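# Move six desk flasks into incubator and close doors

## Task

Move all six flasks from the desk onto the incubator shelves. Each must lie flat, rest directly on a shelf rather than on another flask, keep the side facing up that faced up on the desk, and sit wholly behind the shelf's front edge. Then close the glass door fully, rotate its latch to horizontal, and close the outer door fully. Flasks already inside must also end flat on shelves, unstacked and with their original side up. The task fails if any flask reaches the floor, if either door is swung open or shut violently, or if the robot falls or ends up tilted.

## Robot and tools

ROBOT. A TidyBot++: a wheeled base 0.54 m long, 0.50 m wide and 0.38 m tall on four powered casters. It carries one seven-joint arm with a two-finger gripper. The shoulder sits 0.12 m ahead of the base centre, 0.68 m above the floor. Segments: upper arm 0.42 m, forearm 0.31 m, wrist to hand point 0.31 m. At the start the arm is folded with the hand pointing down. Cameras: base_camera (fixed on the base, looking forward and down) and wrist_camera (moves with the hand, looks along it).

FRAMES. Base frame: origin on the floor below the base centre, x forward, y left, z up, in metres. hand_pose and hand_target are given in this frame as x, y, z, qw, qx, qy, qz; the point is midway between the finger pads, the hand's z axis runs out along the fingers, and the fingers open along its y axis. Odometry frame is the base frame as it was at scene start; base_odometry reports x, y in metres and heading in rad (-3.142 to 3.142, left positive), from wheel turns only, so slip counts and drift of a few cm builds up. base_tilt is in degrees, positive when leaning forward or right.

move. One action per call; arguments:
- base: an object with any of translate_m (forward +, -2 to 2 m), strafe_m (left +, -2 to 2 m), rotate_rad (counter-clockwise from above +, -6.3 to 6.3 rad). These are offsets from where the base last reported itself, along its axes at the start of the command.
- joints: absolute targets by name. joint_1_rad (any angle; positive turns the arm clockwise seen from above, opposite to heading), joint_2_rad (-2.249 to 2.249, shoulder, 0 = upper arm vertical), joint_3_rad (any angle), joint_4_rad (-2.579 to 2.579, elbow, 0 = straight), joint_5_rad (any), joint_6_rad (-2.099 to 2.099, wrist), joint_7_rad (any; with hand down, positive is counter-clockwise from above; 1.57 opens fingers left-right), all in radians; gripper_pos 0 (open, ~85 mm gap) to 1 (closed). Unlimited joints take the short way; for bigger turns send steps under half a turn. Done tolerances: ±0.039 for joints 1-4, ±0.095 for 5-7, ±0.03 gripper.
- target: one list of seven numbers, an absolute hand pose [x, y, z, qw, qx, qy, qz] in the base frame (metres). With target, joints may contain only gripper_pos.
- speeds: top-speed caps for this action: translate_m and strafe_m 0.05 to 0.5 m/s (give only one when both move), rotate_rad 0.1 to 1.57 rad/s.
- cameras: list of base_camera, wrist_camera or all; [] for none.
- blocking: true (default) waits until everything rests; false returns in about 0.5 s while motion continues.
A move without action just reports state and images. Unknown keys make a call invalid; out-of-range values get it refused, and a refusal or an unrequested stop cancels the remaining calls of that reply.

wait(seconds 0 to 10, cameras), stop(cameras) brakes all running motions, zoom_image(camera, region [x0, y0, x1, y1] pixels, at most 504x504), read_manual(section "licences"), finished_scene(scene = current scene number) ends the scene irreversibly; the goal must hold without the robot.

RESULT LINES. base_status, joint_status, hand_status: done, moving, off_target (rested away from target, may still push), stopped, contact_stop, time_out, not_followed, torque_fault, limit_stop_at_motor_heat. "joint command not followed" or "pose unreachable" means a self-collision check withheld arm targets (there is no check against the base). "ARM HIT" means a hard hit on the base or arm. motor_effort gives percent of max torque per joint, with the peak of the last action in brackets. on_its_own reports unrequested motion. Motor temperatures: MOTOR HOT at 60 °C, an OVER-TEMPERATURE FAULT at 75 °C lets the arm sag for 30-60 s. "pictures" names the image order; images may lag the state slightly. "earlier move" shows a non-blocking move's progress.

HAND BEHAVIOUR. The solver prefers near-folded postures, so the elbow may swing; the hand curves and may overshoot, and usually settles within 3 cm. To correct, add (desired - measured hand_pose) to your last target. To hold still while loaded, resend hand_target, not hand_pose. Unreachable targets wander up to 10 s then time_out. Poses low, close and pointing forward in front of the base are unreliable and can drive the arm into the base. Pointing down, the hand reaches at most about 0.94 m high, only near the base. Loads make the arm sag; never command a loaded joint to its current reading. When a held flask touches a shelf, hand_pose stops falling while commands keep going lower.

GRIPPER. Gap about 85 x (1 - gripper_pos) mm. At 1 each finger presses 100-150 N continuously; "off_target" at closing means an object is held. Closed fingertips stick out about 20 mm past the hand point.

AVOID. The arm does not steer around furniture and keeps pushing when blocked. Torque above 104.5 N m (joints 1-4) or 51.3 N m (5-7) causes a 10 s arm stop. Snagging the raised arm while driving, reaching far out from folded, or swinging a stretched arm sideways can tip the robot; back away or retract to recover. Never drop flasks, release moving parts, swing doors hard, push hard, or squeeze a flask hard while it still rests on something. The base accelerates up to 0.5 m/s2; a blocked base pushes until a 14 s time_out. Thinking time lets running motions continue.

Each tool is called after "Request:" as name(argument=value, ...), one argument or row to a line, values as JSON.

## Session

Request:
move(
)

Scene clock: 0.00 s.
Motor temperatures (°C): [33 33 36 32 33 40 47]
base_odometry: x=+0.000 y=+0.000 heading=+0.000
base_tilt: forward=-0.1 right=-0.2
base_status: not commanded
joint_positions: joint_1_rad=+0.003 joint_2_rad=-0.323 joint_3_rad=+3.163 joint_4_rad=-2.535 joint_5_rad=+0.042 joint_6_rad=-0.835 joint_7_rad=+1.569 gripper_pos=+0.000
joint_status: not commanded
motor_effort: joint_1_rad=+0 joint_2_rad=-2 joint_3_rad=+0 joint_4_rad=+16 joint_5_rad=+0 joint_6_rad=+1 joint_7_rad=+0
hand_pose: x=+0.2667 y=-0.0112 z=+0.5830 quat_wxyz=(+0.014, +0.999, +0.001, +0.047) (m; base frame)
hand_target: x=+0.2667 y=-0.0112 z=+0.5830 quat_wxyz=(+0.014, +0.999, +0.001, +0.047) (m; base frame)
hand_status: not commanded
pictures: base_camera, wrist_camera

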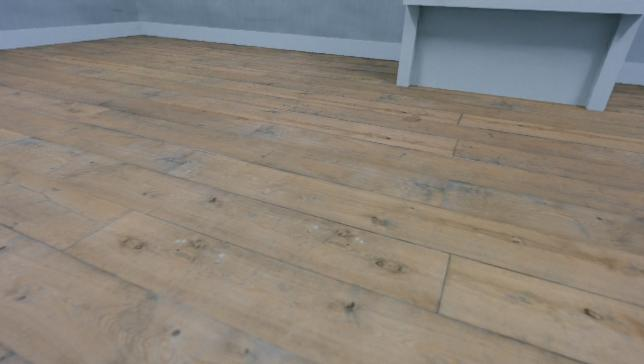

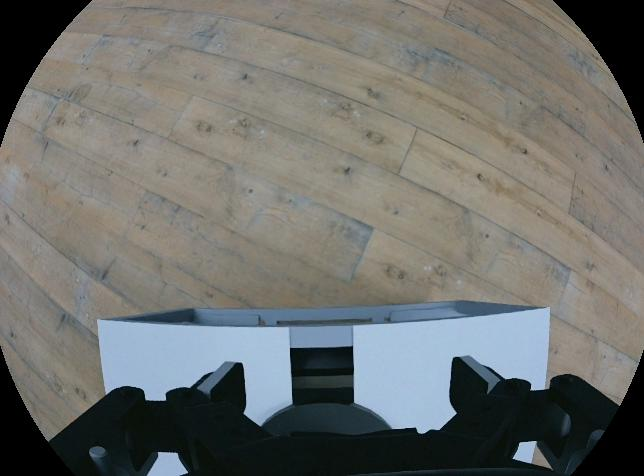

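Request:
move(
  joints={"joint_6_rad": 0.5},
)

Request:
move(
  joints={"joint_1_rad": 1.2},
  cameras=["wrist_camera"],
)

Request:
move(
  joints={"joint_1_rad": -1.2},
  cameras=["wrist_camera"],
)

Scene clock: 9.47 s.
Motor temperatures (°C): [33 33 36 32 33 40 47]
move: done
base_odometry: x=+0.000 y=+0.000 heading=+0.000
base_tilt: forward=-0.1 right=-0.2
base_status: not commanded
joint_positions: joint_1_rad=+0.003 joint_2_rad=-0.323 joint_3_rad=+3.163 joint_4_rad=-2.538 joint_5_rad=+0.042 joint_6_rad=+0.443 joint_7_rad=+1.569 gripper_pos=+0.000
joint_status: all done
motor_effort: joint_1_rad=+0(1) joint_2_rad=-7(8) joint_3_rad=+0(1) joint_4_rad=+21(22) joint_5_rad=+0(1) joint_6_rad=+9(10) joint_7_rad=+0(1)
hand_pose: x=+0.5420 y=-0.0037 z=+0.8300 quat_wxyz=(+0.009, +0.774, +0.009, +0.633) (m; base frame)
hand_target: x=+0.5457 y=-0.0032 z=+0.8490 quat_wxyz=(+0.009, +0.755, +0.009, +0.655) (m; base frame)
hand_status: not commanded
pictures: base_camera, wrist_camera
camera_calibration:
wrist_camera: T_world_to_cam=[[0.0414402, -0.999102, -0.00879369, -0.0128746], [-0.182736, 0.00107398, -0.983162, 0.971677], [0.982288, 0.0423493, -0.182527, -0.244094], [0, 0, 0, 1]] pos_world=[0.417865, -0.00356935, 0.910649]

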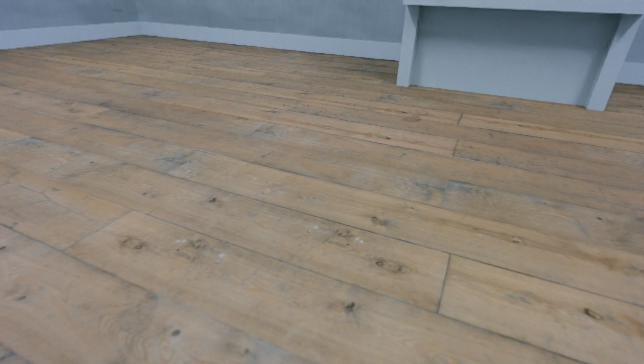

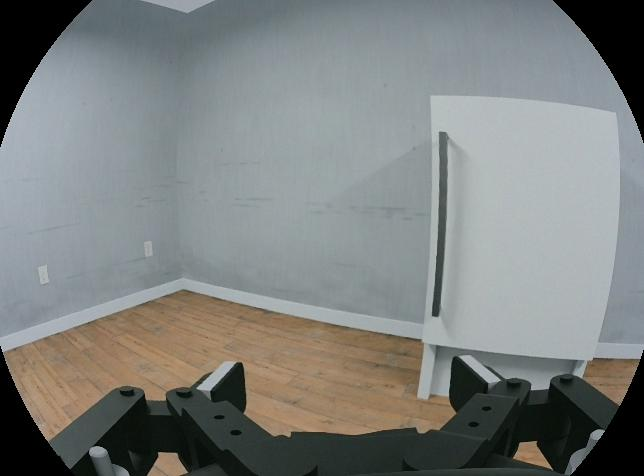

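Scene clock: 11.93 s.
Motor temperatures (°C): [33 33 36 32 33 40 47]
move: done
base_odometry: x=+0.000 y=+0.000 heading=+0.000
base_tilt: forward=+0.0 right=-0.2
base_status: not commanded
joint_positions: joint_1_rad=+1.178 joint_2_rad=-0.323 joint_3_rad=+3.163 joint_4_rad=-2.538 joint_5_rad=+0.042 joint_6_rad=+0.443 joint_7_rad=+1.569 gripper_pos=+0.000
joint_status: all done
motor_effort: joint_1_rad=+0(2) joint_2_rad=-8(9) joint_3_rad=+0(1) joint_4_rad=+21(21) joint_5_rad=-1(1) joint_6_rad=+10(10) joint_7_rad=+0(2)
hand_pose: x=+0.2786 y=-0.3917 z=+0.8301 quat_wxyz=(+0.358, +0.649, -0.422, +0.521) (m; base frame)
hand_target: x=+0.2717 y=-0.3985 z=+0.8490 quat_wxyz=(+0.377, +0.629, -0.418, +0.536) (m; base frame)
hand_status: not commanded
pictures: wrist_camera
camera_calibration:
wrist_camera: T_world_to_cam=[[-0.905942, -0.423311, -0.00876835, 0.0998036], [-0.0693378, 0.168758, -0.983216, 0.95824], [0.417686, -0.890128, -0.182237, -0.177154], [0, 0, 0, 1]] pos_world=[0.230853, -0.277152, 0.910748]

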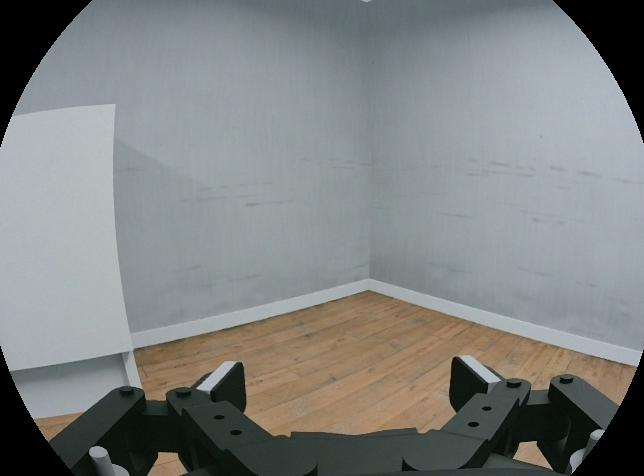

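Scene clock: 15.33 s.
Motor temperatures (°C): [33 33 36 32 33 40 47]
move: done
base_odometry: x=+0.000 y=+0.000 heading=+0.000
base_tilt: forward=-0.1 right=-0.3
base_status: not commanded
joint_positions: joint_1_rad=-1.178 joint_2_rad=-0.323 joint_3_rad=+3.163 joint_4_rad=-2.538 joint_5_rad=+0.042 joint_6_rad=+0.444 joint_7_rad=+1.569 gripper_pos=+0.000
joint_status: all done
motor_effort: joint_1_rad=+0(2) joint_2_rad=-8(9) joint_3_rad=+0(1) joint_4_rad=+21(21) joint_5_rad=+0(1) joint_6_rad=+9(10) joint_7_rad=+0(1)
hand_pose: x=+0.2833 y=+0.3898 z=+0.8302 quat_wxyz=(-0.345, +0.638, +0.438, +0.531) (m; base frame)
hand_target: x=+0.2755 y=+0.3970 z=+0.8490 quat_wxyz=(-0.363, +0.617, +0.435, +0.545) (m; base frame)
hand_status: not commanded
pictures: wrist_camera
camera_calibration:
wrist_camera: T_world_to_cam=[[0.939753, -0.341742, -0.0087329, -0.119877], [-0.07025, -0.168053, -0.983272, 0.958414], [0.334557, 0.924646, -0.181936, -0.167571], [0, 0, 0, 1]] pos_world=[0.236045, 0.275042, 0.910848]

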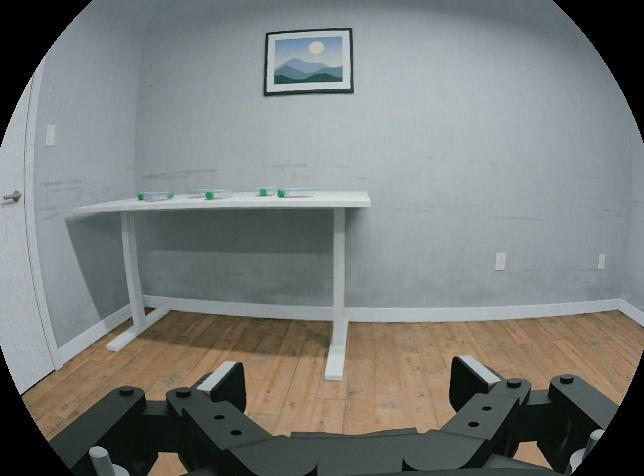

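Request:
move(
  base={"translate_m": 0.77, "rotate_rad": -0.408},
  joints={"joint_1_rad": 0, "joint_5_rad":0.0,"joint_3_rad":3.142, "joint_6_rad":0.6},
)

Scene clock: 70.87 s.
Motor temperatures (°C): [33 32 35 32 33 40 47]
move: done
base_odometry: x=+0.770 y=+0.000 heading=-0.409
base_tilt: forward=-0.1 right=-0.2
base_status: done
joint_positions: joint_1_rad=-0.023 joint_2_rad=-0.323 joint_3_rad=+3.153 joint_4_rad=-2.538 joint_5_rad=+0.037 joint_6_rad=+0.543 joint_7_rad=+1.569 gripper_pos=+0.000
joint_status: all done
motor_effort: joint_1_rad=+0(2) joint_2_rad=-8(10) joint_3_rad=+0(3) joint_4_rad=+21(21) joint_5_rad=-1(2) joint_6_rad=+10(10) joint_7_rad=-1(2)
hand_pose: x=+0.5464 y=+0.0116 z=+0.8607 quat_wxyz=(-0.002, +0.742, +0.021, +0.670) (m; base frame)
hand_target: x=+0.5483 y=+0.0012 z=+0.8800 quat_wxyz=(+0.000, +0.721, -0.001, +0.692) (m; base frame)
hand_status: not commanded
pictures: base_camera, wrist_camera
camera_calibration:
wrist_camera: T_world_to_cam=[[0.0761413, -0.99708, -0.00580161, -0.0190689], [-0.0837419, -0.000596731, -0.996487, 0.960106], [0.993574, 0.0763597, -0.0835429, -0.335213], [0, 0, 0, 1]] pos_world=[0.414912, 0.00715639, 0.928618]

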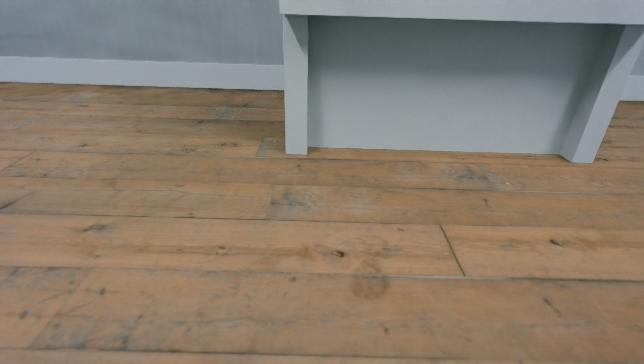

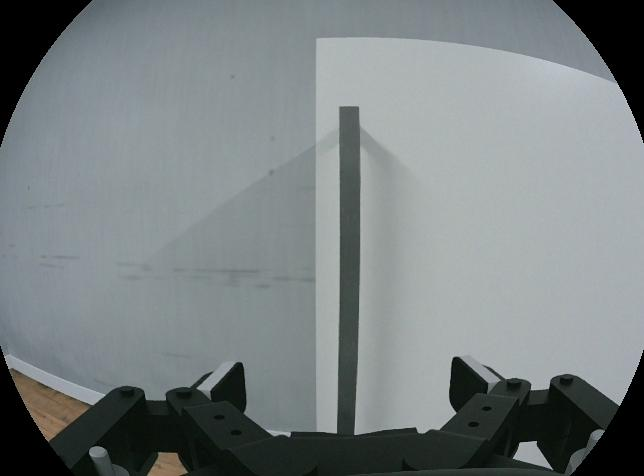

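Request:
move(
  base={"rotate_rad": -0.038},
  target=[0.72, 0.02, 0.78, 0, 0.7071, 0, 0.7071],
  cameras=["wrist_camera"],
)

Scene clock: 85.87 s.
Motor temperatures (°C): [33 32 35 32 33 40 47]
move: done
base_odometry: x=+0.770 y=+0.000 heading=-0.446
base_tilt: forward=-0.1 right=-0.3
base_status: done
joint_positions: joint_1_rad=-0.064 joint_2_rad=+0.390 joint_3_rad=+3.157 joint_4_rad=-2.352 joint_5_rad=-0.028 joint_6_rad=+1.104 joint_7_rad=+1.569 gripper_pos=+0.000
joint_status: not commanded
motor_effort: joint_1_rad=+0(1) joint_2_rad=-27(29) joint_3_rad=+0(2) joint_4_rad=+14(21) joint_5_rad=+0(1) joint_6_rad=+9(10) joint_7_rad=+0(1)
hand_pose: x=+0.7116 y=+0.0234 z=+0.7605 quat_wxyz=(-0.010, +0.730, +0.007, +0.683) (m; base frame)
hand_target: x=+0.7200 y=+0.0200 z=+0.7800 quat_wxyz=(+0.000, +0.707, +0.000, +0.707) (m; base frame)
hand_status: done (0.022 m and 4.1 deg from the pose sent, 0.192 m and 6.2 deg at the start)
pictures: wrist_camera
camera_calibration:
wrist_camera: T_world_to_cam=[[0.0671776, -0.997123, -0.0351218, 0.00824138], [-0.0506531, 0.0317476, -0.998212, 0.851108], [0.996454, 0.0688365, -0.0483746, -0.53721], [0, 0, 0, 1]] pos_world=[0.577863, 0.0181767, 0.823888]

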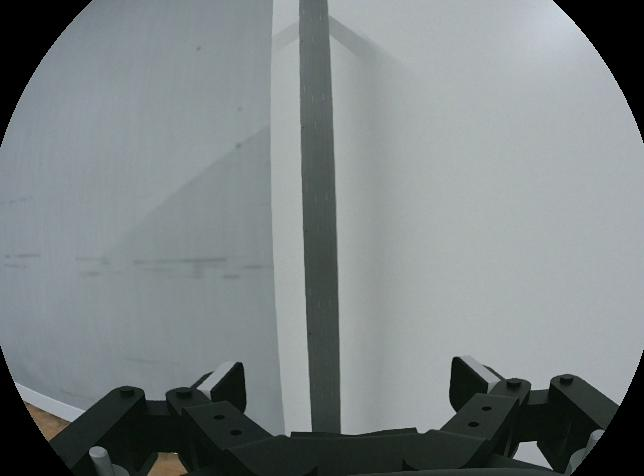

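Request:
move(
  target=[0.80, 0.040, 0.80, 0, 0.7071, 0, 0.7071],
  cameras=[],
)

Request:
move(
  target=[0.94, 0.040, 0.80, 0, 0.7071, 0, 0.7071],
  cameras=["wrist_camera"],
)

Scene clock: 96.93 s.
Motor temperatures (°C): [33 32 35 32 33 40 47]
move: done
base_odometry: x=+0.770 y=+0.000 heading=-0.446
base_tilt: forward=+0.0 right=-0.2
base_status: not commanded
joint_positions: joint_1_rad=-0.122 joint_2_rad=+0.451 joint_3_rad=+3.181 joint_4_rad=-2.081 joint_5_rad=-0.079 joint_6_rad=+0.999 joint_7_rad=+1.569 gripper_pos=+0.000
joint_status: not commanded
motor_effort: joint_1_rad=+0(1) joint_2_rad=-32(33) joint_3_rad=+0(0) joint_4_rad=+17(17) joint_5_rad=+0(1) joint_6_rad=+9(10) joint_7_rad=-1(1)
hand_pose: x=+0.7923 y=+0.0409 z=+0.8143 quat_wxyz=(-0.018, +0.694, -0.003, +0.720) (m; base frame)
hand_target: x=+0.8000 y=+0.0400 z=+0.8000 quat_wxyz=(+0.000, +0.707, +0.000, +0.707) (m; base frame)
hand_status: done (0.016 m and 3.0 deg from the pose sent, 0.098 m and 4.1 deg at the start)
pictures: none
No camera images: "cameras" was empty.

Scene clock: 99.03 s.
Motor temperatures (°C): [33 32 35 32 33 40 47]
move: off_target
base_odometry: x=+0.770 y=+0.000 heading=-0.445
base_tilt: forward=-0.1 right=-0.2
base_status: not commanded
joint_positions: joint_1_rad=-0.122 joint_2_rad=+0.637 joint_3_rad=+3.205 joint_4_rad=-1.670 joint_5_rad=-0.081 joint_6_rad=+0.754 joint_7_rad=+1.569 gripper_pos=+0.000
joint_status: not commanded
motor_effort: joint_1_rad=+1(2) joint_2_rad=-27(41) joint_3_rad=+2(2) joint_4_rad=+35(36) joint_5_rad=+0(1) joint_6_rad=+7(10) joint_7_rad=-1(1)
hand_pose: x=+0.9122 y=+0.0459 z=+0.8150 quat_wxyz=(-0.015, +0.700, -0.002, +0.714) (m; base frame)
hand_target: x=+0.9400 y=+0.0400 z=+0.8000 quat_wxyz=(+0.000, +0.707, +0.000, +0.707) (m; base frame)
hand_status: off_target (0.032 m and 2.0 deg from the pose sent, 0.148 m and 3.0 deg at the start)
pictures: wrist_camera
camera_calibration:
wrist_camera: T_world_to_cam=[[0.0630604, -0.996807, -0.0489889, 0.0341378], [0.0354318, 0.0512918, -0.998055, 0.83533], [0.997381, 0.0612019, 0.0385531, -0.807411], [0, 0, 0, 1]] pos_world=[0.773546, 0.0405983, 0.866506]

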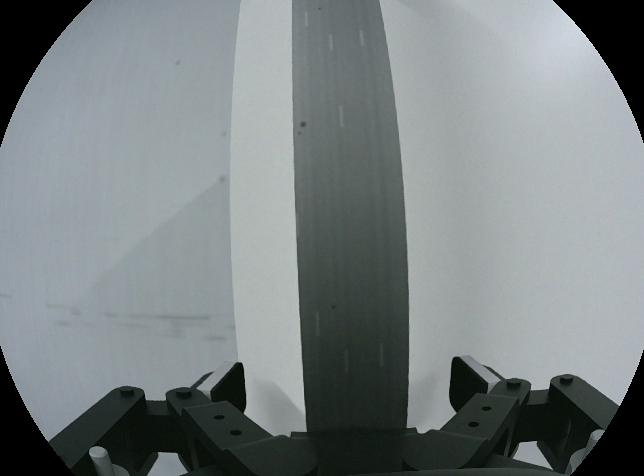

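Request:
move(
  joints={"gripper_pos": 1},
  cameras=["wrist_camera"],
)

Scene clock: 105.53 s.
Motor temperatures (°C): [33 32 35 32 33 40 47]
move: off_target
base_odometry: x=+0.770 y=+0.000 heading=-0.445
base_tilt: forward=-0.1 right=-0.2
base_status: not commanded
joint_positions: joint_1_rad=-0.129 joint_2_rad=+0.633 joint_3_rad=+3.215 joint_4_rad=-1.676 joint_5_rad=-0.086 joint_6_rad=+0.751 joint_7_rad=+1.602 gripper_pos=+0.671
joint_status: gripper_pos off_target (ended at +0.671, target +1.000)
motor_effort: joint_1_rad=+1(7) joint_2_rad=-26(27) joint_3_rad=+0(6) joint_4_rad=+38(41) joint_5_rad=-1(4) joint_6_rad=+7(8) joint_7_rad=-4(12)
hand_pose: x=+0.9105 y=+0.0443 z=+0.8143 quat_wxyz=(+0.000, +0.702, +0.008, +0.712) (m; base frame)
hand_target: x=+0.9400 y=+0.0400 z=+0.8000 quat_wxyz=(+0.000, +0.707, +0.000, +0.707) (m; base frame)
hand_status: not commanded
pictures: wrist_camera
camera_calibration:
wrist_camera: T_world_to_cam=[[0.0574475, -0.998245, -0.0144014, 0.00955509], [0.0322197, 0.0162716, -0.999348, 0.840374], [0.997828, 0.056946, 0.0330979, -0.801383], [0, 0, 0, 1]] pos_world=[0.772017, 0.0414997, 0.866488]

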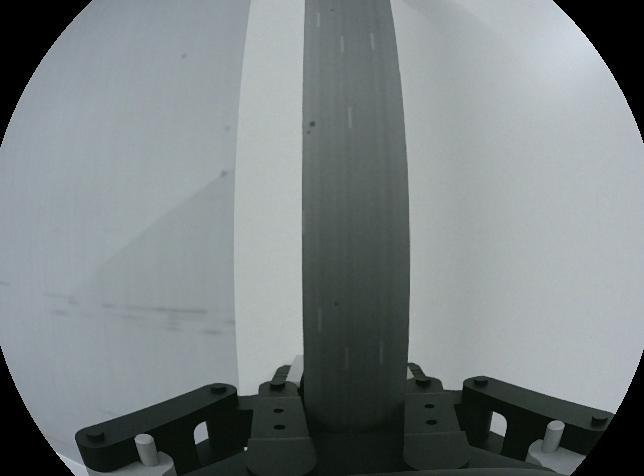

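Request:
move(
  joints={"gripper_pos": 0.85},
  target=[0.92, 0.044, 0.80, 0, 0.7071, 0, 0.7071],
  cameras=[],
)

Request:
move(
  base={"translate_m": -0.060, "strafe_m": -0.101, "rotate_rad": 0.1},
  speeds={"translate_m": 0.11, "rotate_rad": 0.1},
  cameras=["wrist_camera"],
)

Scene clock: 124.93 s.
Motor temperatures (°C): [33 33 35 32 33 40 47]
move: off_target
base_odometry: x=+0.770 y=+0.000 heading=-0.445
base_tilt: forward=-0.1 right=-0.2
base_status: not commanded
joint_positions: joint_1_rad=-0.130 joint_2_rad=+0.631 joint_3_rad=+3.215 joint_4_rad=-1.678 joint_5_rad=-0.086 joint_6_rad=+0.751 joint_7_rad=+1.602 gripper_pos=+0.671
joint_status: gripper_pos off_target (ended at +0.671, target +0.850)
motor_effort: joint_1_rad=+2(2) joint_2_rad=-29(30) joint_3_rad=+1(1) joint_4_rad=+27(38) joint_5_rad=-1(2) joint_6_rad=+5(7) joint_7_rad=-3(5)
hand_pose: x=+0.9098 y=+0.0446 z=+0.8145 quat_wxyz=(+0.000, +0.702, +0.008, +0.712) (m; base frame)
hand_target: x=+0.9200 y=+0.0440 z=+0.8000 quat_wxyz=(+0.000, +0.707, +0.000, +0.707) (m; base frame)
hand_status: done (0.018 m and 1.3 deg from the pose sent, 0.017 m and 1.3 deg at the start)
pictures: none
No camera images: "cameras" was empty.

Scene clock: 126.57 s.
Motor temperatures (°C): [33 33 35 32 33 40 47]
move: done
base_odometry: x=+0.672 y=-0.065 heading=-0.344
base_tilt: forward=+0.0 right=-0.2
base_status: done
joint_positions: joint_1_rad=-0.135 joint_2_rad=+0.658 joint_3_rad=+3.229 joint_4_rad=-1.635 joint_5_rad=-0.096 joint_6_rad=+0.748 joint_7_rad=+1.602 gripper_pos=+0.675
joint_status: not commanded
motor_effort: joint_1_rad=+0(6) joint_2_rad=-39(49) joint_3_rad=+1(4) joint_4_rad=+16(26) joint_5_rad=-3(5) joint_6_rad=+6(11) joint_7_rad=+0(5)
hand_pose: x=+0.9223 y=+0.0416 z=+0.8156 quat_wxyz=(+0.004, +0.697, +0.005, +0.717) (m; base frame)
hand_target: x=+0.9200 y=+0.0440 z=+0.8000 quat_wxyz=(+0.000, +0.707, +0.000, +0.707) (m; base frame)
hand_status: not commanded
pictures: wrist_camera
camera_calibration:
wrist_camera: T_world_to_cam=[[0.0483568, -0.998759, -0.0118986, 0.0126067], [0.0456623, 0.0141106, -0.998857, 0.828653], [0.997786, 0.0477582, 0.046288, -0.823345], [0, 0, 0, 1]] pos_world=[0.783074, 0.0402197, 0.865967]

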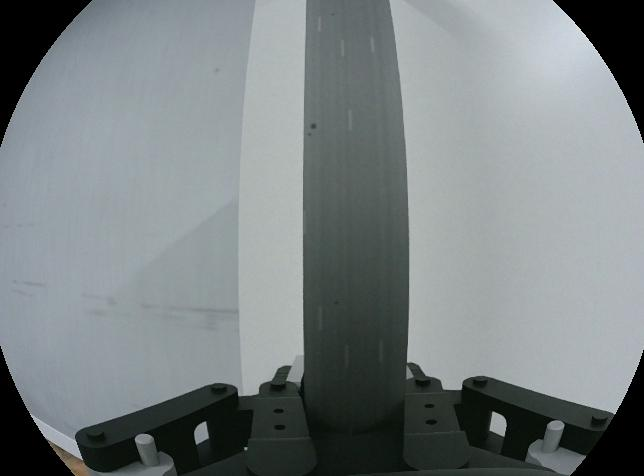

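Request:
move(
  base={"translate_m": -0.110, "strafe_m": -0.208, "rotate_rad": 0.2},
  speeds={"translate_m": 0.13, "rotate_rad": 0.11},
  cameras=[],
)

Request:
move(
  base={"translate_m": -0.110, "strafe_m": -0.208, "rotate_rad": 0.2},
  speeds={"translate_m": 0.13, "rotate_rad": 0.11},
  cameras=["wrist_camera"],
)

Scene clock: 134.83 s.
Motor temperatures (°C): [33 33 35 32 33 40 47]
move: done
base_odometry: x=+0.498 y=-0.224 heading=-0.143
base_tilt: forward=+0.0 right=-0.2
base_status: done
joint_positions: joint_1_rad=-0.137 joint_2_rad=+0.658 joint_3_rad=+3.228 joint_4_rad=-1.636 joint_5_rad=-0.095 joint_6_rad=+0.748 joint_7_rad=+1.602 gripper_pos=+0.675
joint_status: not commanded
motor_effort: joint_1_rad=+1(6) joint_2_rad=-40(43) joint_3_rad=+2(4) joint_4_rad=+16(19) joint_5_rad=-3(5) joint_6_rad=+6(7) joint_7_rad=-1(3)
hand_pose: x=+0.9220 y=+0.0436 z=+0.8156 quat_wxyz=(+0.003, +0.697, +0.006, +0.717) (m; base frame)
hand_target: x=+0.9200 y=+0.0440 z=+0.8000 quat_wxyz=(+0.000, +0.707, +0.000, +0.707) (m; base frame)
hand_status: not commanded
pictures: none
No camera images: "cameras" was empty.

Scene clock: 137.23 s.
Motor temperatures (°C): [33 33 35 32 33 40 47]
move: done
base_odometry: x=+0.359 y=-0.414 heading=+0.057
base_tilt: forward=-0.1 right=-0.2
base_status: done
joint_positions: joint_1_rad=-0.138 joint_2_rad=+0.658 joint_3_rad=+3.226 joint_4_rad=-1.636 joint_5_rad=-0.094 joint_6_rad=+0.749 joint_7_rad=+1.602 gripper_pos=+0.675
joint_status: not commanded
motor_effort: joint_1_rad=-1(10) joint_2_rad=-38(42) joint_3_rad=+0(6) joint_4_rad=+16(19) joint_5_rad=-3(5) joint_6_rad=+6(8) joint_7_rad=-2(3)
hand_pose: x=+0.9219 y=+0.0458 z=+0.8156 quat_wxyz=(+0.001, +0.697, +0.007, +0.717) (m; base frame)
hand_target: x=+0.9200 y=+0.0440 z=+0.8000 quat_wxyz=(+0.000, +0.707, +0.000, +0.707) (m; base frame)
hand_status: not commanded
pictures: wrist_camera
camera_calibration:
wrist_camera: T_world_to_cam=[[0.0544673, -0.998441, -0.0121784, 0.0113527], [0.0452615, 0.0146527, -0.998868, 0.828922], [0.997489, 0.0538545, 0.0459891, -0.822907], [0, 0, 0, 1]] pos_world=[0.782704, 0.0435063, 0.865967]

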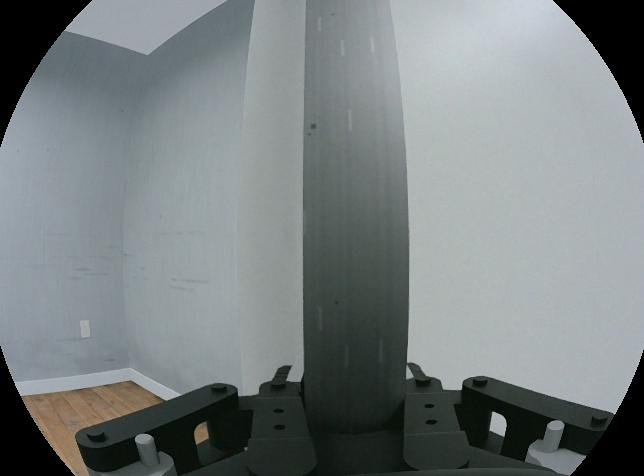

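Request:
move(
  base={"translate_m": -0.110, "strafe_m": -0.208, "rotate_rad": 0.2},
  speeds={"translate_m": 0.13, "rotate_rad": 0.11},
  cameras=[],
)

Request:
move(
  base={"translate_m": -0.110, "strafe_m": -0.208, "rotate_rad": 0.2},
  speeds={"translate_m": 0.13, "rotate_rad": 0.11},
  cameras=[],
)

Request:
move(
  base={"translate_m": -0.110, "strafe_m": -0.208, "rotate_rad": 0.2},
  speeds={"translate_m": 0.13, "rotate_rad": 0.11},
  cameras=["wrist_camera"],
)

Request:
move(
  base={"translate_m": -0.110, "strafe_m": -0.208, "rotate_rad": 0.2},
  speeds={"translate_m": 0.13, "rotate_rad": 0.11},
  cameras=[],
)

Request:
move(
  base={"translate_m": -0.110, "strafe_m": -0.208, "rotate_rad": 0.2},
  speeds={"translate_m": 0.13, "rotate_rad": 0.11},
  cameras=[],
)

Request:
move(
  base={"translate_m": -0.110, "strafe_m": -0.208, "rotate_rad": 0.2},
  speeds={"translate_m": 0.13, "rotate_rad": 0.11},
  cameras=[],
)

Request:
move(
  base={"translate_m": -0.110, "strafe_m": -0.208, "rotate_rad": 0.2},
  speeds={"translate_m": 0.13, "rotate_rad": 0.11},
  cameras=["wrist_camera"],
)

Scene clock: 168.17 s.
Motor temperatures (°C): [33 34 34 32 33 40 47]
move: done
base_odometry: x=+0.261 y=-0.629 heading=+0.258
base_tilt: forward=-0.1 right=-0.2
base_status: done
joint_positions: joint_1_rad=-0.139 joint_2_rad=+0.657 joint_3_rad=+3.225 joint_4_rad=-1.636 joint_5_rad=-0.093 joint_6_rad=+0.749 joint_7_rad=+1.602 gripper_pos=+0.675
joint_status: not commanded
motor_effort: joint_1_rad=-1(6) joint_2_rad=-39(41) joint_3_rad=+1(5) joint_4_rad=+16(19) joint_5_rad=-4(5) joint_6_rad=+6(8) joint_7_rad=-2(2)
hand_pose: x=+0.9217 y=+0.0468 z=+0.8156 quat_wxyz=(+0.001, +0.697, +0.008, +0.717) (m; base frame)
hand_target: x=+0.9200 y=+0.0440 z=+0.8000 quat_wxyz=(+0.000, +0.707, +0.000, +0.707) (m; base frame)
hand_status: not commanded
pictures: none
No camera images: "cameras" was empty.

Scene clock: 170.60 s.
Motor temperatures (°C): [33 34 34 32 33 40 47]
move: done
base_odometry: x=+0.208 y=-0.858 heading=+0.459
base_tilt: forward=-0.1 right=-0.2
base_status: done
joint_positions: joint_1_rad=-0.139 joint_2_rad=+0.658 joint_3_rad=+3.225 joint_4_rad=-1.636 joint_5_rad=-0.093 joint_6_rad=+0.749 joint_7_rad=+1.602 gripper_pos=+0.675
joint_status: not commanded
motor_effort: joint_1_rad=+0(6) joint_2_rad=-39(42) joint_3_rad=+1(4) joint_4_rad=+15(18) joint_5_rad=-3(5) joint_6_rad=+6(8) joint_7_rad=-1(3)
hand_pose: x=+0.9217 y=+0.0469 z=+0.8156 quat_wxyz=(+0.001, +0.697, +0.008, +0.717) (m; base frame)
hand_target: x=+0.9200 y=+0.0440 z=+0.8000 quat_wxyz=(+0.000, +0.707, +0.000, +0.707) (m; base frame)
hand_status: not commanded
pictures: none
No camera images: "cameras" was empty.

Scene clock: 173.03 s.
Motor temperatures (°C): [33 34 34 32 33 40 47]
move: done
base_odometry: x=+0.202 y=-1.093 heading=+0.660
base_tilt: forward=+0.0 right=-0.2
base_status: done
joint_positions: joint_1_rad=-0.138 joint_2_rad=+0.657 joint_3_rad=+3.225 joint_4_rad=-1.636 joint_5_rad=-0.093 joint_6_rad=+0.749 joint_7_rad=+1.602 gripper_pos=+0.675
joint_status: not commanded
motor_effort: joint_1_rad=+2(7) joint_2_rad=-38(41) joint_3_rad=+2(4) joint_4_rad=+16(19) joint_5_rad=-3(5) joint_6_rad=+6(8) joint_7_rad=-1(3)
hand_pose: x=+0.9217 y=+0.0464 z=+0.8156 quat_wxyz=(+0.001, +0.697, +0.008, +0.717) (m; base frame)
hand_target: x=+0.9200 y=+0.0440 z=+0.8000 quat_wxyz=(+0.000, +0.707, +0.000, +0.707) (m; base frame)
hand_status: not commanded
pictures: wrist_camera
camera_calibration:
wrist_camera: T_world_to_cam=[[0.0557744, -0.998367, -0.0123326, 0.0108673], [0.0451356, 0.0148603, -0.99887, 0.829017], [0.997423, 0.0551548, 0.0458907, -0.822655], [0, 0, 0, 1]] pos_world=[0.782511, 0.0439034, 0.865966]

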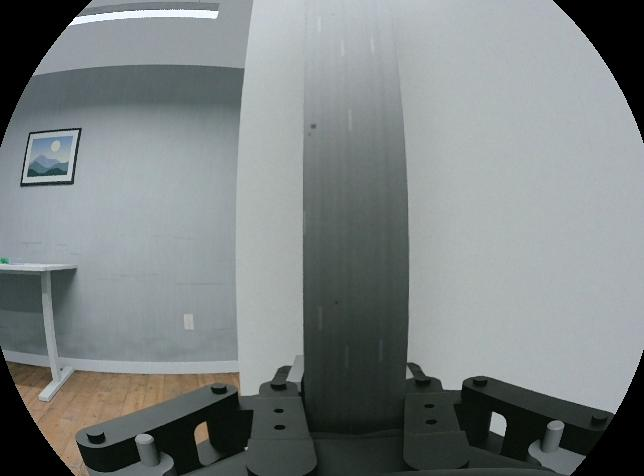

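Scene clock: 175.47 s.
Motor temperatures (°C): [33 34 34 32 33 40 47]
move: done
base_odometry: x=+0.242 y=-1.325 heading=+0.861
base_tilt: forward=+0.0 right=-0.2
base_status: done
joint_positions: joint_1_rad=-0.137 joint_2_rad=+0.657 joint_3_rad=+3.225 joint_4_rad=-1.636 joint_5_rad=-0.093 joint_6_rad=+0.749 joint_7_rad=+1.602 gripper_pos=+0.676
joint_status: not commanded
motor_effort: joint_1_rad=+0(7) joint_2_rad=-39(41) joint_3_rad=+1(4) joint_4_rad=+16(19) joint_5_rad=-3(4) joint_6_rad=+6(8) joint_7_rad=+0(3)
hand_pose: x=+0.9218 y=+0.0453 z=+0.8156 quat_wxyz=(+0.001, +0.697, +0.007, +0.717) (m; base frame)
hand_target: x=+0.9200 y=+0.0440 z=+0.8000 quat_wxyz=(+0.000, +0.707, +0.000, +0.707) (m; base frame)
hand_status: not commanded
pictures: none
No camera images: "cameras" was empty.

Scene clock: 177.87 s.
Motor temperatures (°C): [33 34 34 32 33 40 47]
move: done
base_odometry: x=+0.328 y=-1.544 heading=+1.062
base_tilt: forward=-0.1 right=-0.2
base_status: done
joint_positions: joint_1_rad=-0.135 joint_2_rad=+0.658 joint_3_rad=+3.225 joint_4_rad=-1.636 joint_5_rad=-0.093 joint_6_rad=+0.749 joint_7_rad=+1.602 gripper_pos=+0.676
joint_status: not commanded
motor_effort: joint_1_rad=-1(7) joint_2_rad=-39(42) joint_3_rad=+1(4) joint_4_rad=+16(19) joint_5_rad=-3(4) joint_6_rad=+6(8) joint_7_rad=+0(2)
hand_pose: x=+0.9219 y=+0.0438 z=+0.8157 quat_wxyz=(+0.002, +0.697, +0.007, +0.717) (m; base frame)
hand_target: x=+0.9200 y=+0.0440 z=+0.8000 quat_wxyz=(+0.000, +0.707, +0.000, +0.707) (m; base frame)
hand_status: not commanded
pictures: none
No camera images: "cameras" was empty.

Scene clock: 180.27 s.
Motor temperatures (°C): [33 34 34 32 33 40 47]
move: done
base_odometry: x=+0.456 y=-1.742 heading=+1.262
base_tilt: forward=+0.0 right=-0.2
base_status: done
joint_positions: joint_1_rad=-0.133 joint_2_rad=+0.658 joint_3_rad=+3.226 joint_4_rad=-1.636 joint_5_rad=-0.094 joint_6_rad=+0.749 joint_7_rad=+1.602 gripper_pos=+0.676
joint_status: not commanded
motor_effort: joint_1_rad=-1(7) joint_2_rad=-39(43) joint_3_rad=+1(4) joint_4_rad=+16(19) joint_5_rad=-2(4) joint_6_rad=+6(9) joint_7_rad=+1(3)
hand_pose: x=+0.9220 y=+0.0415 z=+0.8157 quat_wxyz=(+0.003, +0.697, +0.005, +0.717) (m; base frame)
hand_target: x=+0.9200 y=+0.0440 z=+0.8000 quat_wxyz=(+0.000, +0.707, +0.000, +0.707) (m; base frame)
hand_status: not commanded
pictures: none
No camera images: "cameras" was empty.

Scene clock: 182.63 s.
Motor temperatures (°C): [33 34 34 32 33 40 47]
move: done
base_odometry: x=+0.621 y=-1.909 heading=+1.463
base_tilt: forward=+0.0 right=-0.2
base_status: done
joint_positions: joint_1_rad=-0.130 joint_2_rad=+0.721 joint_3_rad=+3.230 joint_4_rad=-1.535 joint_5_rad=-0.102 joint_6_rad=+0.746 joint_7_rad=+1.602 gripper_pos=+0.679
joint_status: not commanded
motor_effort: joint_1_rad=+0(7) joint_2_rad=-56(57) joint_3_rad=+1(4) joint_4_rad=+0(18) joint_5_rad=+0(4) joint_6_rad=+10(11) joint_7_rad=+1(3)
hand_pose: x=+0.9499 y=+0.0413 z=+0.8187 quat_wxyz=(+0.004, +0.684, +0.003, +0.729) (m; base frame)
hand_target: x=+0.9200 y=+0.0440 z=+0.8000 quat_wxyz=(+0.000, +0.707, +0.000, +0.707) (m; base frame)
hand_status: not commanded
pictures: wrist_camera
camera_calibration:
wrist_camera: T_world_to_cam=[[0.0449234, -0.99891, -0.0126851, 0.0149001], [0.0807353, 0.0162867, -0.996603, 0.795165], [0.995723, 0.0437466, 0.0813789, -0.877686], [0, 0, 0, 1]] pos_world=[0.809064, 0.0403291, 0.864077]

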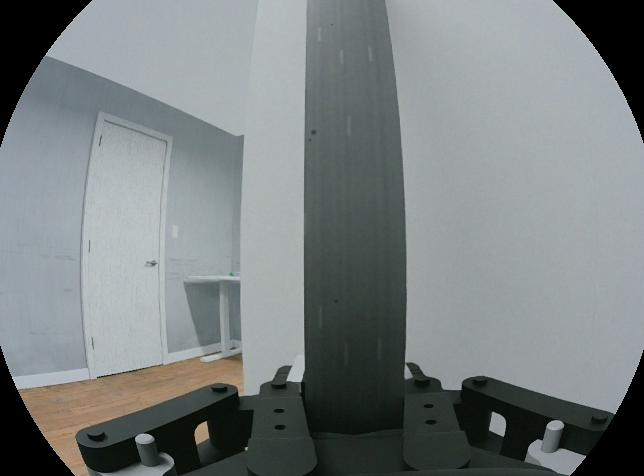

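Request:
move(
  joints={"gripper_pos": 0},
  cameras=[],
)

Request:
move(
  base={"translate_m": -0.3},
  speeds={"translate_m": 0.2},
  cameras=["wrist_camera"],
)

Scene clock: 188.27 s.
Motor temperatures (°C): [33 34 34 32 33 40 47]
move: done
base_odometry: x=+0.621 y=-1.910 heading=+1.463
base_tilt: forward=+0.0 right=-0.2
base_status: not commanded
joint_positions: joint_1_rad=-0.132 joint_2_rad=+0.674 joint_3_rad=+3.229 joint_4_rad=-1.664 joint_5_rad=-0.102 joint_6_rad=+0.746 joint_7_rad=+1.602 gripper_pos=+0.000
joint_status: all done
motor_effort: joint_1_rad=+1(5) joint_2_rad=-42(56) joint_3_rad=+1(2) joint_4_rad=+20(22) joint_5_rad=-1(1) joint_6_rad=+9(11) joint_7_rad=+0(1)
hand_pose: x=+0.9182 y=+0.0369 z=+0.7866 quat_wxyz=(+0.006, +0.714, +0.002, +0.700) (m; base frame)
hand_target: x=+0.9200 y=+0.0440 z=+0.8000 quat_wxyz=(+0.000, +0.707, +0.000, +0.707) (m; base frame)
hand_status: not commanded
pictures: none
No camera images: "cameras" was empty.

Scene clock: 190.53 s.
Motor temperatures (°C): [33 34 34 32 33 40 47]
move: done
base_odometry: x=+0.589 y=-2.208 heading=+1.463
base_tilt: forward=-0.1 right=-0.2
base_status: done
joint_positions: joint_1_rad=-0.133 joint_2_rad=+0.674 joint_3_rad=+3.229 joint_4_rad=-1.664 joint_5_rad=-0.102 joint_6_rad=+0.746 joint_7_rad=+1.602 gripper_pos=+0.000
joint_status: not commanded
motor_effort: joint_1_rad=+0(3) joint_2_rad=-42(45) joint_3_rad=+1(3) joint_4_rad=+19(20) joint_5_rad=-1(1) joint_6_rad=+10(11) joint_7_rad=-1(1)
hand_pose: x=+0.9182 y=+0.0372 z=+0.7868 quat_wxyz=(+0.006, +0.714, +0.002, +0.701) (m; base frame)
hand_target: x=+0.9200 y=+0.0440 z=+0.8000 quat_wxyz=(+0.000, +0.707, +0.000, +0.707) (m; base frame)
hand_status: not commanded
pictures: wrist_camera
camera_calibration:
wrist_camera: T_world_to_cam=[[0.0393452, -0.999118, -0.0146822, 0.0185439], [-0.000976721, 0.0146551, -0.999892, 0.8438], [0.999225, 0.0393553, -0.000399251, -0.782035], [0, 0, 0, 1]] pos_world=[0.781524, 0.0369388, 0.843669]

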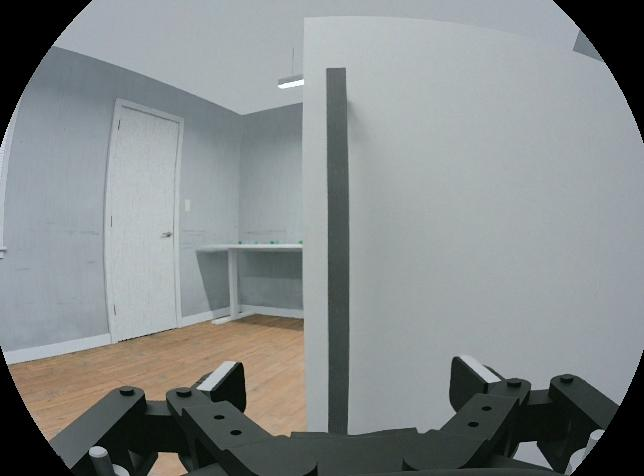

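Request:
move(
  joints={"joint_1_rad":0,"joint_2_rad":-0.32,"joint_3_rad":3.14,"joint_4_rad":-2.53,"joint_5_rad":0,"joint_6_rad":-0.6,"joint_7_rad":1.57},
  cameras=[],
)

Request:
move(
  base={"translate_m": 0.151, "strafe_m": 0.559},
  cameras=[],
)

Request:
move(
  base={"rotate_rad": -1.909},
  cameras=[],
)

Request:
move(
  base={"translate_m": -0.69, "strafe_m": 1.33},
  cameras=[],
)

Request:
move(
  base={"translate_m": 0.38, "strafe_m": 0.48},
  joints={"joint_6_rad":0.7},
)

Scene clock: 215.07 s.
Motor temperatures (°C): [33 35 34 31 33 40 47]
move: done
base_odometry: x=+0.589 y=-2.208 heading=+1.463
base_tilt: forward=+0.0 right=-0.3
base_status: not commanded
joint_positions: joint_1_rad=-0.023 joint_2_rad=-0.299 joint_3_rad=+3.153 joint_4_rad=-2.524 joint_5_rad=-0.038 joint_6_rad=-0.552 joint_7_rad=+1.602 gripper_pos=+0.000
joint_status: all done
motor_effort: joint_1_rad=+0(2) joint_2_rad=-5(43) joint_3_rad=+0(2) joint_4_rad=+17(21) joint_5_rad=-1(2) joint_6_rad=+4(10) joint_7_rad=+0(2)
hand_pose: x=+0.3556 y=+0.0107 z=+0.6019 quat_wxyz=(-0.013, +0.983, +0.007, +0.181) (m; base frame)
hand_target: x=+0.3403 y=+0.0016 z=+0.5993 quat_wxyz=(+0.000, +0.986, +0.000, +0.165) (m; base frame)
hand_status: not commanded
pictures: none
No camera images: "cameras" was empty.

Scene clock: 217.53 s.
Motor temperatures (°C): [33 35 34 31 33 40 47]
move: done
base_odometry: x=+0.049 y=-1.998 heading=+1.464
base_tilt: forward=-0.1 right=-0.2
base_status: done
joint_positions: joint_1_rad=-0.022 joint_2_rad=-0.300 joint_3_rad=+3.148 joint_4_rad=-2.524 joint_5_rad=-0.035 joint_6_rad=-0.556 joint_7_rad=+1.602 gripper_pos=+0.000
joint_status: not commanded
motor_effort: joint_1_rad=-1(1) joint_2_rad=-5(6) joint_3_rad=+0(1) joint_4_rad=+17(18) joint_5_rad=+0(1) joint_6_rad=+4(5) joint_7_rad=-1(1)
hand_pose: x=+0.3546 y=+0.0109 z=+0.6018 quat_wxyz=(-0.011, +0.984, +0.010, +0.180) (m; base frame)
hand_target: x=+0.3403 y=+0.0016 z=+0.5993 quat_wxyz=(+0.000, +0.986, +0.000, +0.165) (m; base frame)
hand_status: not commanded
pictures: none
No camera images: "cameras" was empty.

Scene clock: 220.07 s.
Motor temperatures (°C): [33 35 34 31 33 40 47]
move: done
base_odometry: x=+0.049 y=-1.998 heading=-0.443
base_tilt: forward=+0.0 right=-0.2
base_status: done
joint_positions: joint_1_rad=-0.020 joint_2_rad=-0.301 joint_3_rad=+3.147 joint_4_rad=-2.524 joint_5_rad=-0.034 joint_6_rad=-0.556 joint_7_rad=+1.602 gripper_pos=+0.000
joint_status: not commanded
motor_effort: joint_1_rad=-1(1) joint_2_rad=-5(6) joint_3_rad=+0(1) joint_4_rad=+17(18) joint_5_rad=-1(1) joint_6_rad=+5(5) joint_7_rad=+0(1)
hand_pose: x=+0.3545 y=+0.0105 z=+0.6019 quat_wxyz=(-0.011, +0.984, +0.010, +0.180) (m; base frame)
hand_target: x=+0.3403 y=+0.0016 z=+0.5993 quat_wxyz=(+0.000, +0.986, +0.000, +0.165) (m; base frame)
hand_status: not commanded
pictures: none
No camera images: "cameras" was empty.

Scene clock: 224.43 s.
Motor temperatures (°C): [33 35 34 31 33 40 47]
move: done
base_odometry: x=-0.004 y=-0.501 heading=-0.445
base_tilt: forward=-0.1 right=-0.3
base_status: done
joint_positions: joint_1_rad=-0.020 joint_2_rad=-0.301 joint_3_rad=+3.147 joint_4_rad=-2.524 joint_5_rad=-0.034 joint_6_rad=-0.557 joint_7_rad=+1.602 gripper_pos=+0.000
joint_status: not commanded
motor_effort: joint_1_rad=+0(1) joint_2_rad=-5(7) joint_3_rad=+0(1) joint_4_rad=+17(18) joint_5_rad=+0(1) joint_6_rad=+4(5) joint_7_rad=-1(1)
hand_pose: x=+0.3542 y=+0.0104 z=+0.6018 quat_wxyz=(-0.011, +0.984, +0.010, +0.180) (m; base frame)
hand_target: x=+0.3403 y=+0.0016 z=+0.5993 quat_wxyz=(+0.000, +0.986, +0.000, +0.165) (m; base frame)
hand_status: not commanded
pictures: none
No camera images: "cameras" was empty.

Scene clock: 226.90 s.
Motor temperatures (°C): [33 35 34 31 33 40 47]
move: done
base_odometry: x=+0.546 y=-0.231 heading=-0.444
base_tilt: forward=+0.0 right=-0.3
base_status: done
joint_positions: joint_1_rad=-0.019 joint_2_rad=-0.303 joint_3_rad=+3.145 joint_4_rad=-2.532 joint_5_rad=-0.033 joint_6_rad=+0.644 joint_7_rad=+1.602 gripper_pos=+0.000
joint_status: all done
motor_effort: joint_1_rad=+0(1) joint_2_rad=-9(10) joint_3_rad=+0(1) joint_4_rad=+20(21) joint_5_rad=+0(1) joint_6_rad=+9(10) joint_7_rad=+0(1)
hand_pose: x=+0.5535 y=+0.0020 z=+0.8867 quat_wxyz=(+0.003, +0.712, +0.000, +0.702) (m; base frame)
hand_target: x=+0.5496 y=+0.0021 z=+0.9126 quat_wxyz=(-0.001, +0.685, +0.000, +0.728) (m; base frame)
hand_status: not commanded
pictures: base_camera, wrist_camera
camera_calibration:
wrist_camera: T_world_to_cam=[[0.0412782, -0.998898, -0.0223283, 0.00479066], [0.00288955, 0.0224666, -0.999743, 0.941455], [0.999144, 0.0412031, 0.00381375, -0.419911], [0, 0, 0, 1]] pos_world=[0.416633, 0.000935768, 0.942922]

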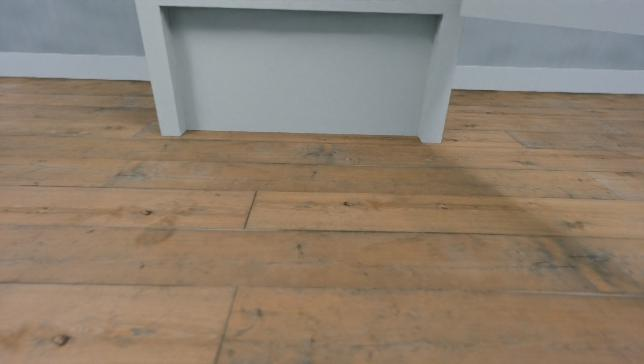

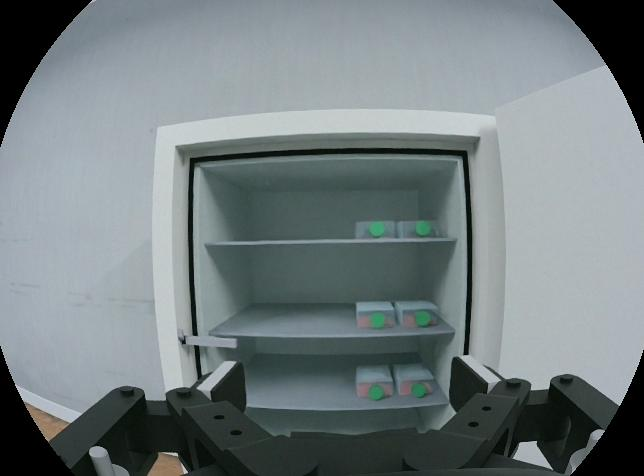

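Request:
zoom_image(
  camera="wrist_camera",
  region=[150, 100, 520, 460],
)

Request:
zoom_image(
  camera="wrist_camera",
  region=[150, 280, 310, 400],
)

Scaled by 1.362.

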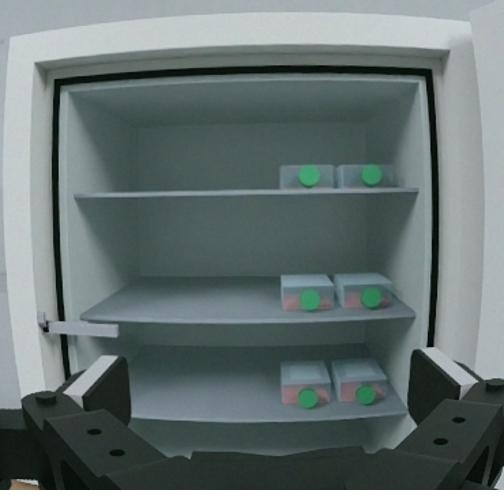

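Scaled by 3.150.

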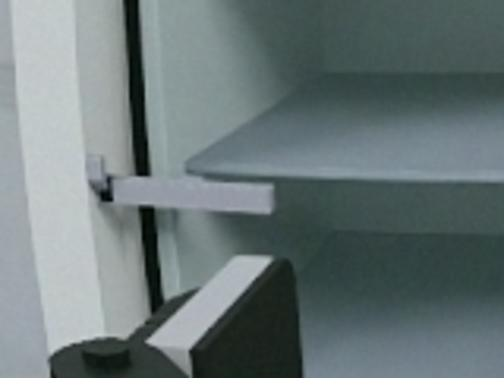

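Request:
move(
  target=[0.80, 0.24, 0.80, 0, 0.7071, 0, 0.7071],
  cameras=["wrist_camera"],
)

Request:
zoom_image(
  camera="wrist_camera",
  region=[200, 180, 450, 370],
)

Scene clock: 261.20 s.
Motor temperatures (°C): [33 34 34 31 33 40 47]
move: done
base_odometry: x=+0.546 y=-0.231 heading=-0.444
base_tilt: forward=-0.1 right=-0.3
base_status: not commanded
joint_positions: joint_1_rad=-0.729 joint_2_rad=+0.574 joint_3_rad=+3.380 joint_4_rad=-1.861 joint_5_rad=-0.668 joint_6_rad=+0.833 joint_7_rad=+1.817 gripper_pos=+0.000
joint_status: not commanded
motor_effort: joint_1_rad=+0(2) joint_2_rad=-36(39) joint_3_rad=+4(5) joint_4_rad=+17(22) joint_5_rad=+1(2) joint_6_rad=+9(10) joint_7_rad=+0(1)
hand_pose: x=+0.7957 y=+0.2444 z=+0.7795 quat_wxyz=(-0.034, +0.729, -0.010, +0.684) (m; base frame)
hand_target: x=+0.8000 y=+0.2400 z=+0.8000 quat_wxyz=(+0.000, +0.707, +0.000, +0.707) (m; base frame)
hand_status: done (0.021 m and 5.5 deg from the pose sent, 0.353 m and 0.9 deg at the start)
pictures: wrist_camera
camera_calibration:
wrist_camera: T_world_to_cam=[[0.0762724, -0.992874, -0.0915613, 0.259221], [-0.0486506, 0.0880136, -0.994931, 0.849411], [0.995899, 0.0803403, -0.0415909, -0.642992], [0, 0, 0, 1]] pos_world=[0.661909, 0.234272, 0.842097]

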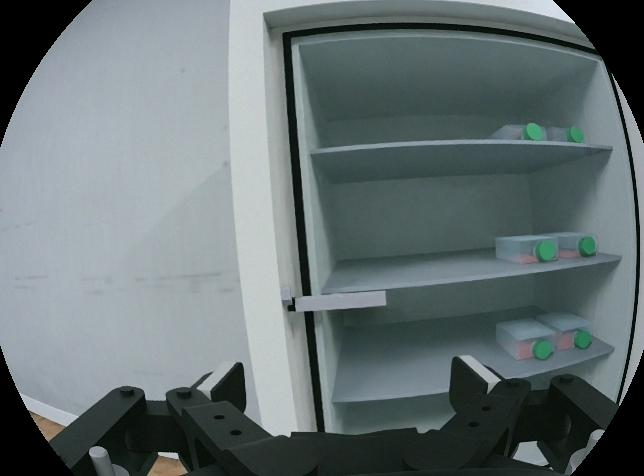

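Scaled by 2.016.

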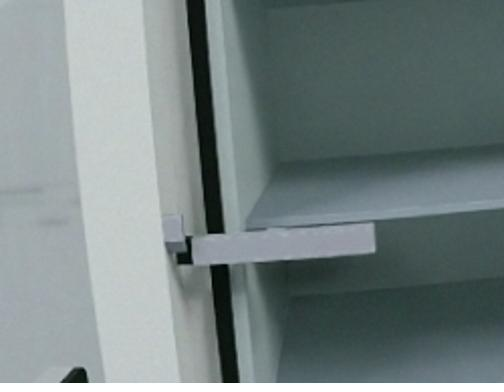

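Request:
zoom_image(
  camera="wrist_camera",
  region=[260, 270, 330, 330],
)

Request:
zoom_image(
  camera="wrist_camera",
  region=[230, 0, 340, 60],
)

Request:
move(
  target=[0.88, 0.42, 0.87, 0.0, 0.7071, 0.0, 0.7071],
  cameras=["wrist_camera"],
)

Request:
zoom_image(
  camera="wrist_camera",
  region=[300, 200, 500, 400],
)

Scaled by 7.200.

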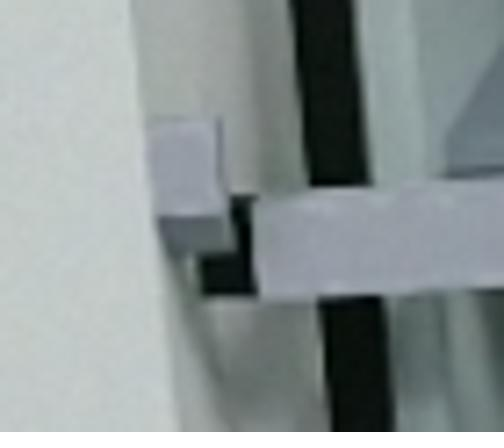

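Scaled by 4.582.

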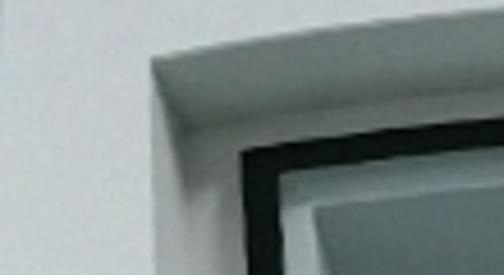

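Scene clock: 275.80 s.
Motor temperatures (°C): [33 34 34 31 33 40 47]
move: done
base_odometry: x=+0.546 y=-0.231 heading=-0.444
base_tilt: forward=+0.0 right=-0.3
base_status: not commanded
joint_positions: joint_1_rad=-0.732 joint_2_rad=+0.828 joint_3_rad=+3.155 joint_4_rad=-1.047 joint_5_rad=-1.230 joint_6_rad=+0.834 joint_7_rad=+2.634 gripper_pos=+0.000
joint_status: not commanded
motor_effort: joint_1_rad=+0(1) joint_2_rad=-49(49) joint_3_rad=+3(4) joint_4_rad=+22(22) joint_5_rad=+5(5) joint_6_rad=+4(9) joint_7_rad=+0(1)
hand_pose: x=+0.8851 y=+0.3905 z=+0.8849 quat_wxyz=(+0.000, +0.692, -0.034, +0.721) (m; base frame)
hand_target: x=+0.8800 y=+0.4200 z=+0.8700 quat_wxyz=(+0.000, +0.707, +0.000, +0.707) (m; base frame)
hand_status: done (0.033 m and 4.6 deg from the pose sent, 0.215 m and 5.5 deg at the start)
pictures: wrist_camera
camera_calibration:
wrist_camera: T_world_to_cam=[[-0.00116019, -0.997349, -0.0727529, 0.460788], [0.0617266, 0.0725428, -0.995453, 0.854576], [0.998092, -0.0056457, 0.0614789, -0.798972], [0, 0, 0, 1]] pos_world=[0.745233, 0.393062, 0.933334]

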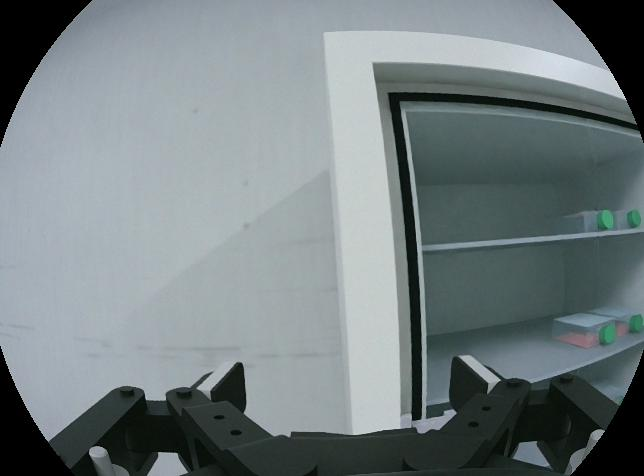

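Scaled by 2.520.

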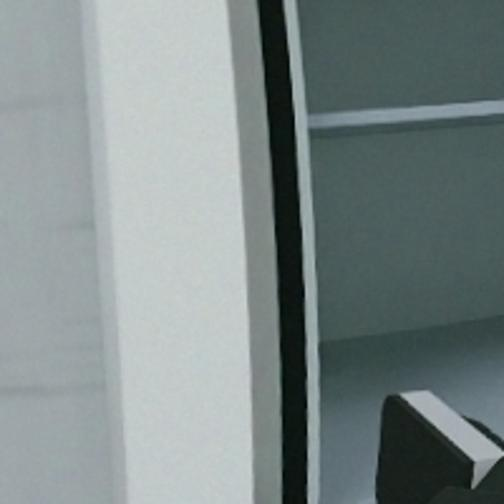

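Request:
move(
  target=[0.93, 0.25, 0.70, 0.0, 0.7071, 0.0, 0.7071],
  cameras=["wrist_camera"],
)

Request:
zoom_image(
  camera="wrist_camera",
  region=[200, 100, 500, 360],
)

Scene clock: 290.03 s.
Motor temperatures (°C): [33 34 34 31 33 40 47]
move: done
base_odometry: x=+0.546 y=-0.231 heading=-0.444
base_tilt: forward=-0.1 right=-0.2
base_status: not commanded
joint_positions: joint_1_rad=-0.625 joint_2_rad=+0.956 joint_3_rad=+3.415 joint_4_rad=-1.437 joint_5_rad=-0.672 joint_6_rad=+0.834 joint_7_rad=+1.874 gripper_pos=+0.000
joint_status: not commanded
motor_effort: joint_1_rad=+0(3) joint_2_rad=-47(52) joint_3_rad=+6(6) joint_4_rad=+18(22) joint_5_rad=+1(5) joint_6_rad=+9(10) joint_7_rad=-1(1)
hand_pose: x=+0.9275 y=+0.2493 z=+0.7081 quat_wxyz=(+0.026, +0.699, +0.010, +0.714) (m; base frame)
hand_target: x=+0.9300 y=+0.2500 z=+0.7000 quat_wxyz=(+0.000, +0.707, +0.000, +0.707) (m; base frame)
hand_status: done (0.008 m and 3.5 deg from the pose sent, 0.237 m and 4.6 deg at the start)
pictures: wrist_camera
camera_calibration:
wrist_camera: T_world_to_cam=[[0.0225295, -0.999391, 0.0266402, 0.215323], [0.0386213, -0.025757, -0.998922, 0.734523], [0.999, 0.0235341, 0.0380175, -0.822787], [0, 0, 0, 1]] pos_world=[0.788745, 0.253474, 0.759276]

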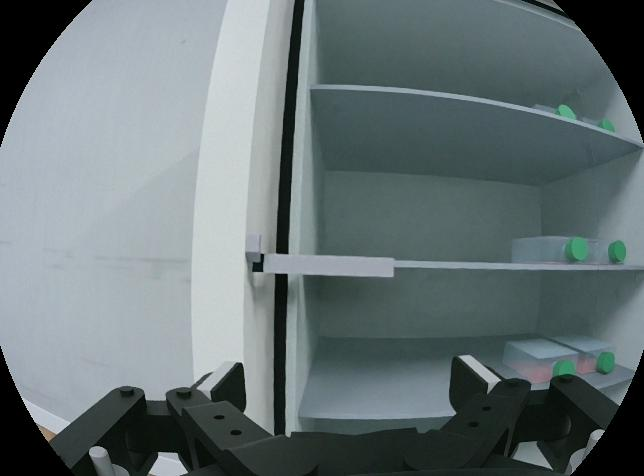

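Scaled by 1.680.

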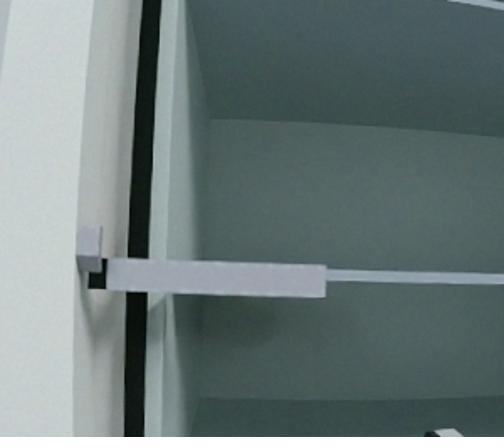

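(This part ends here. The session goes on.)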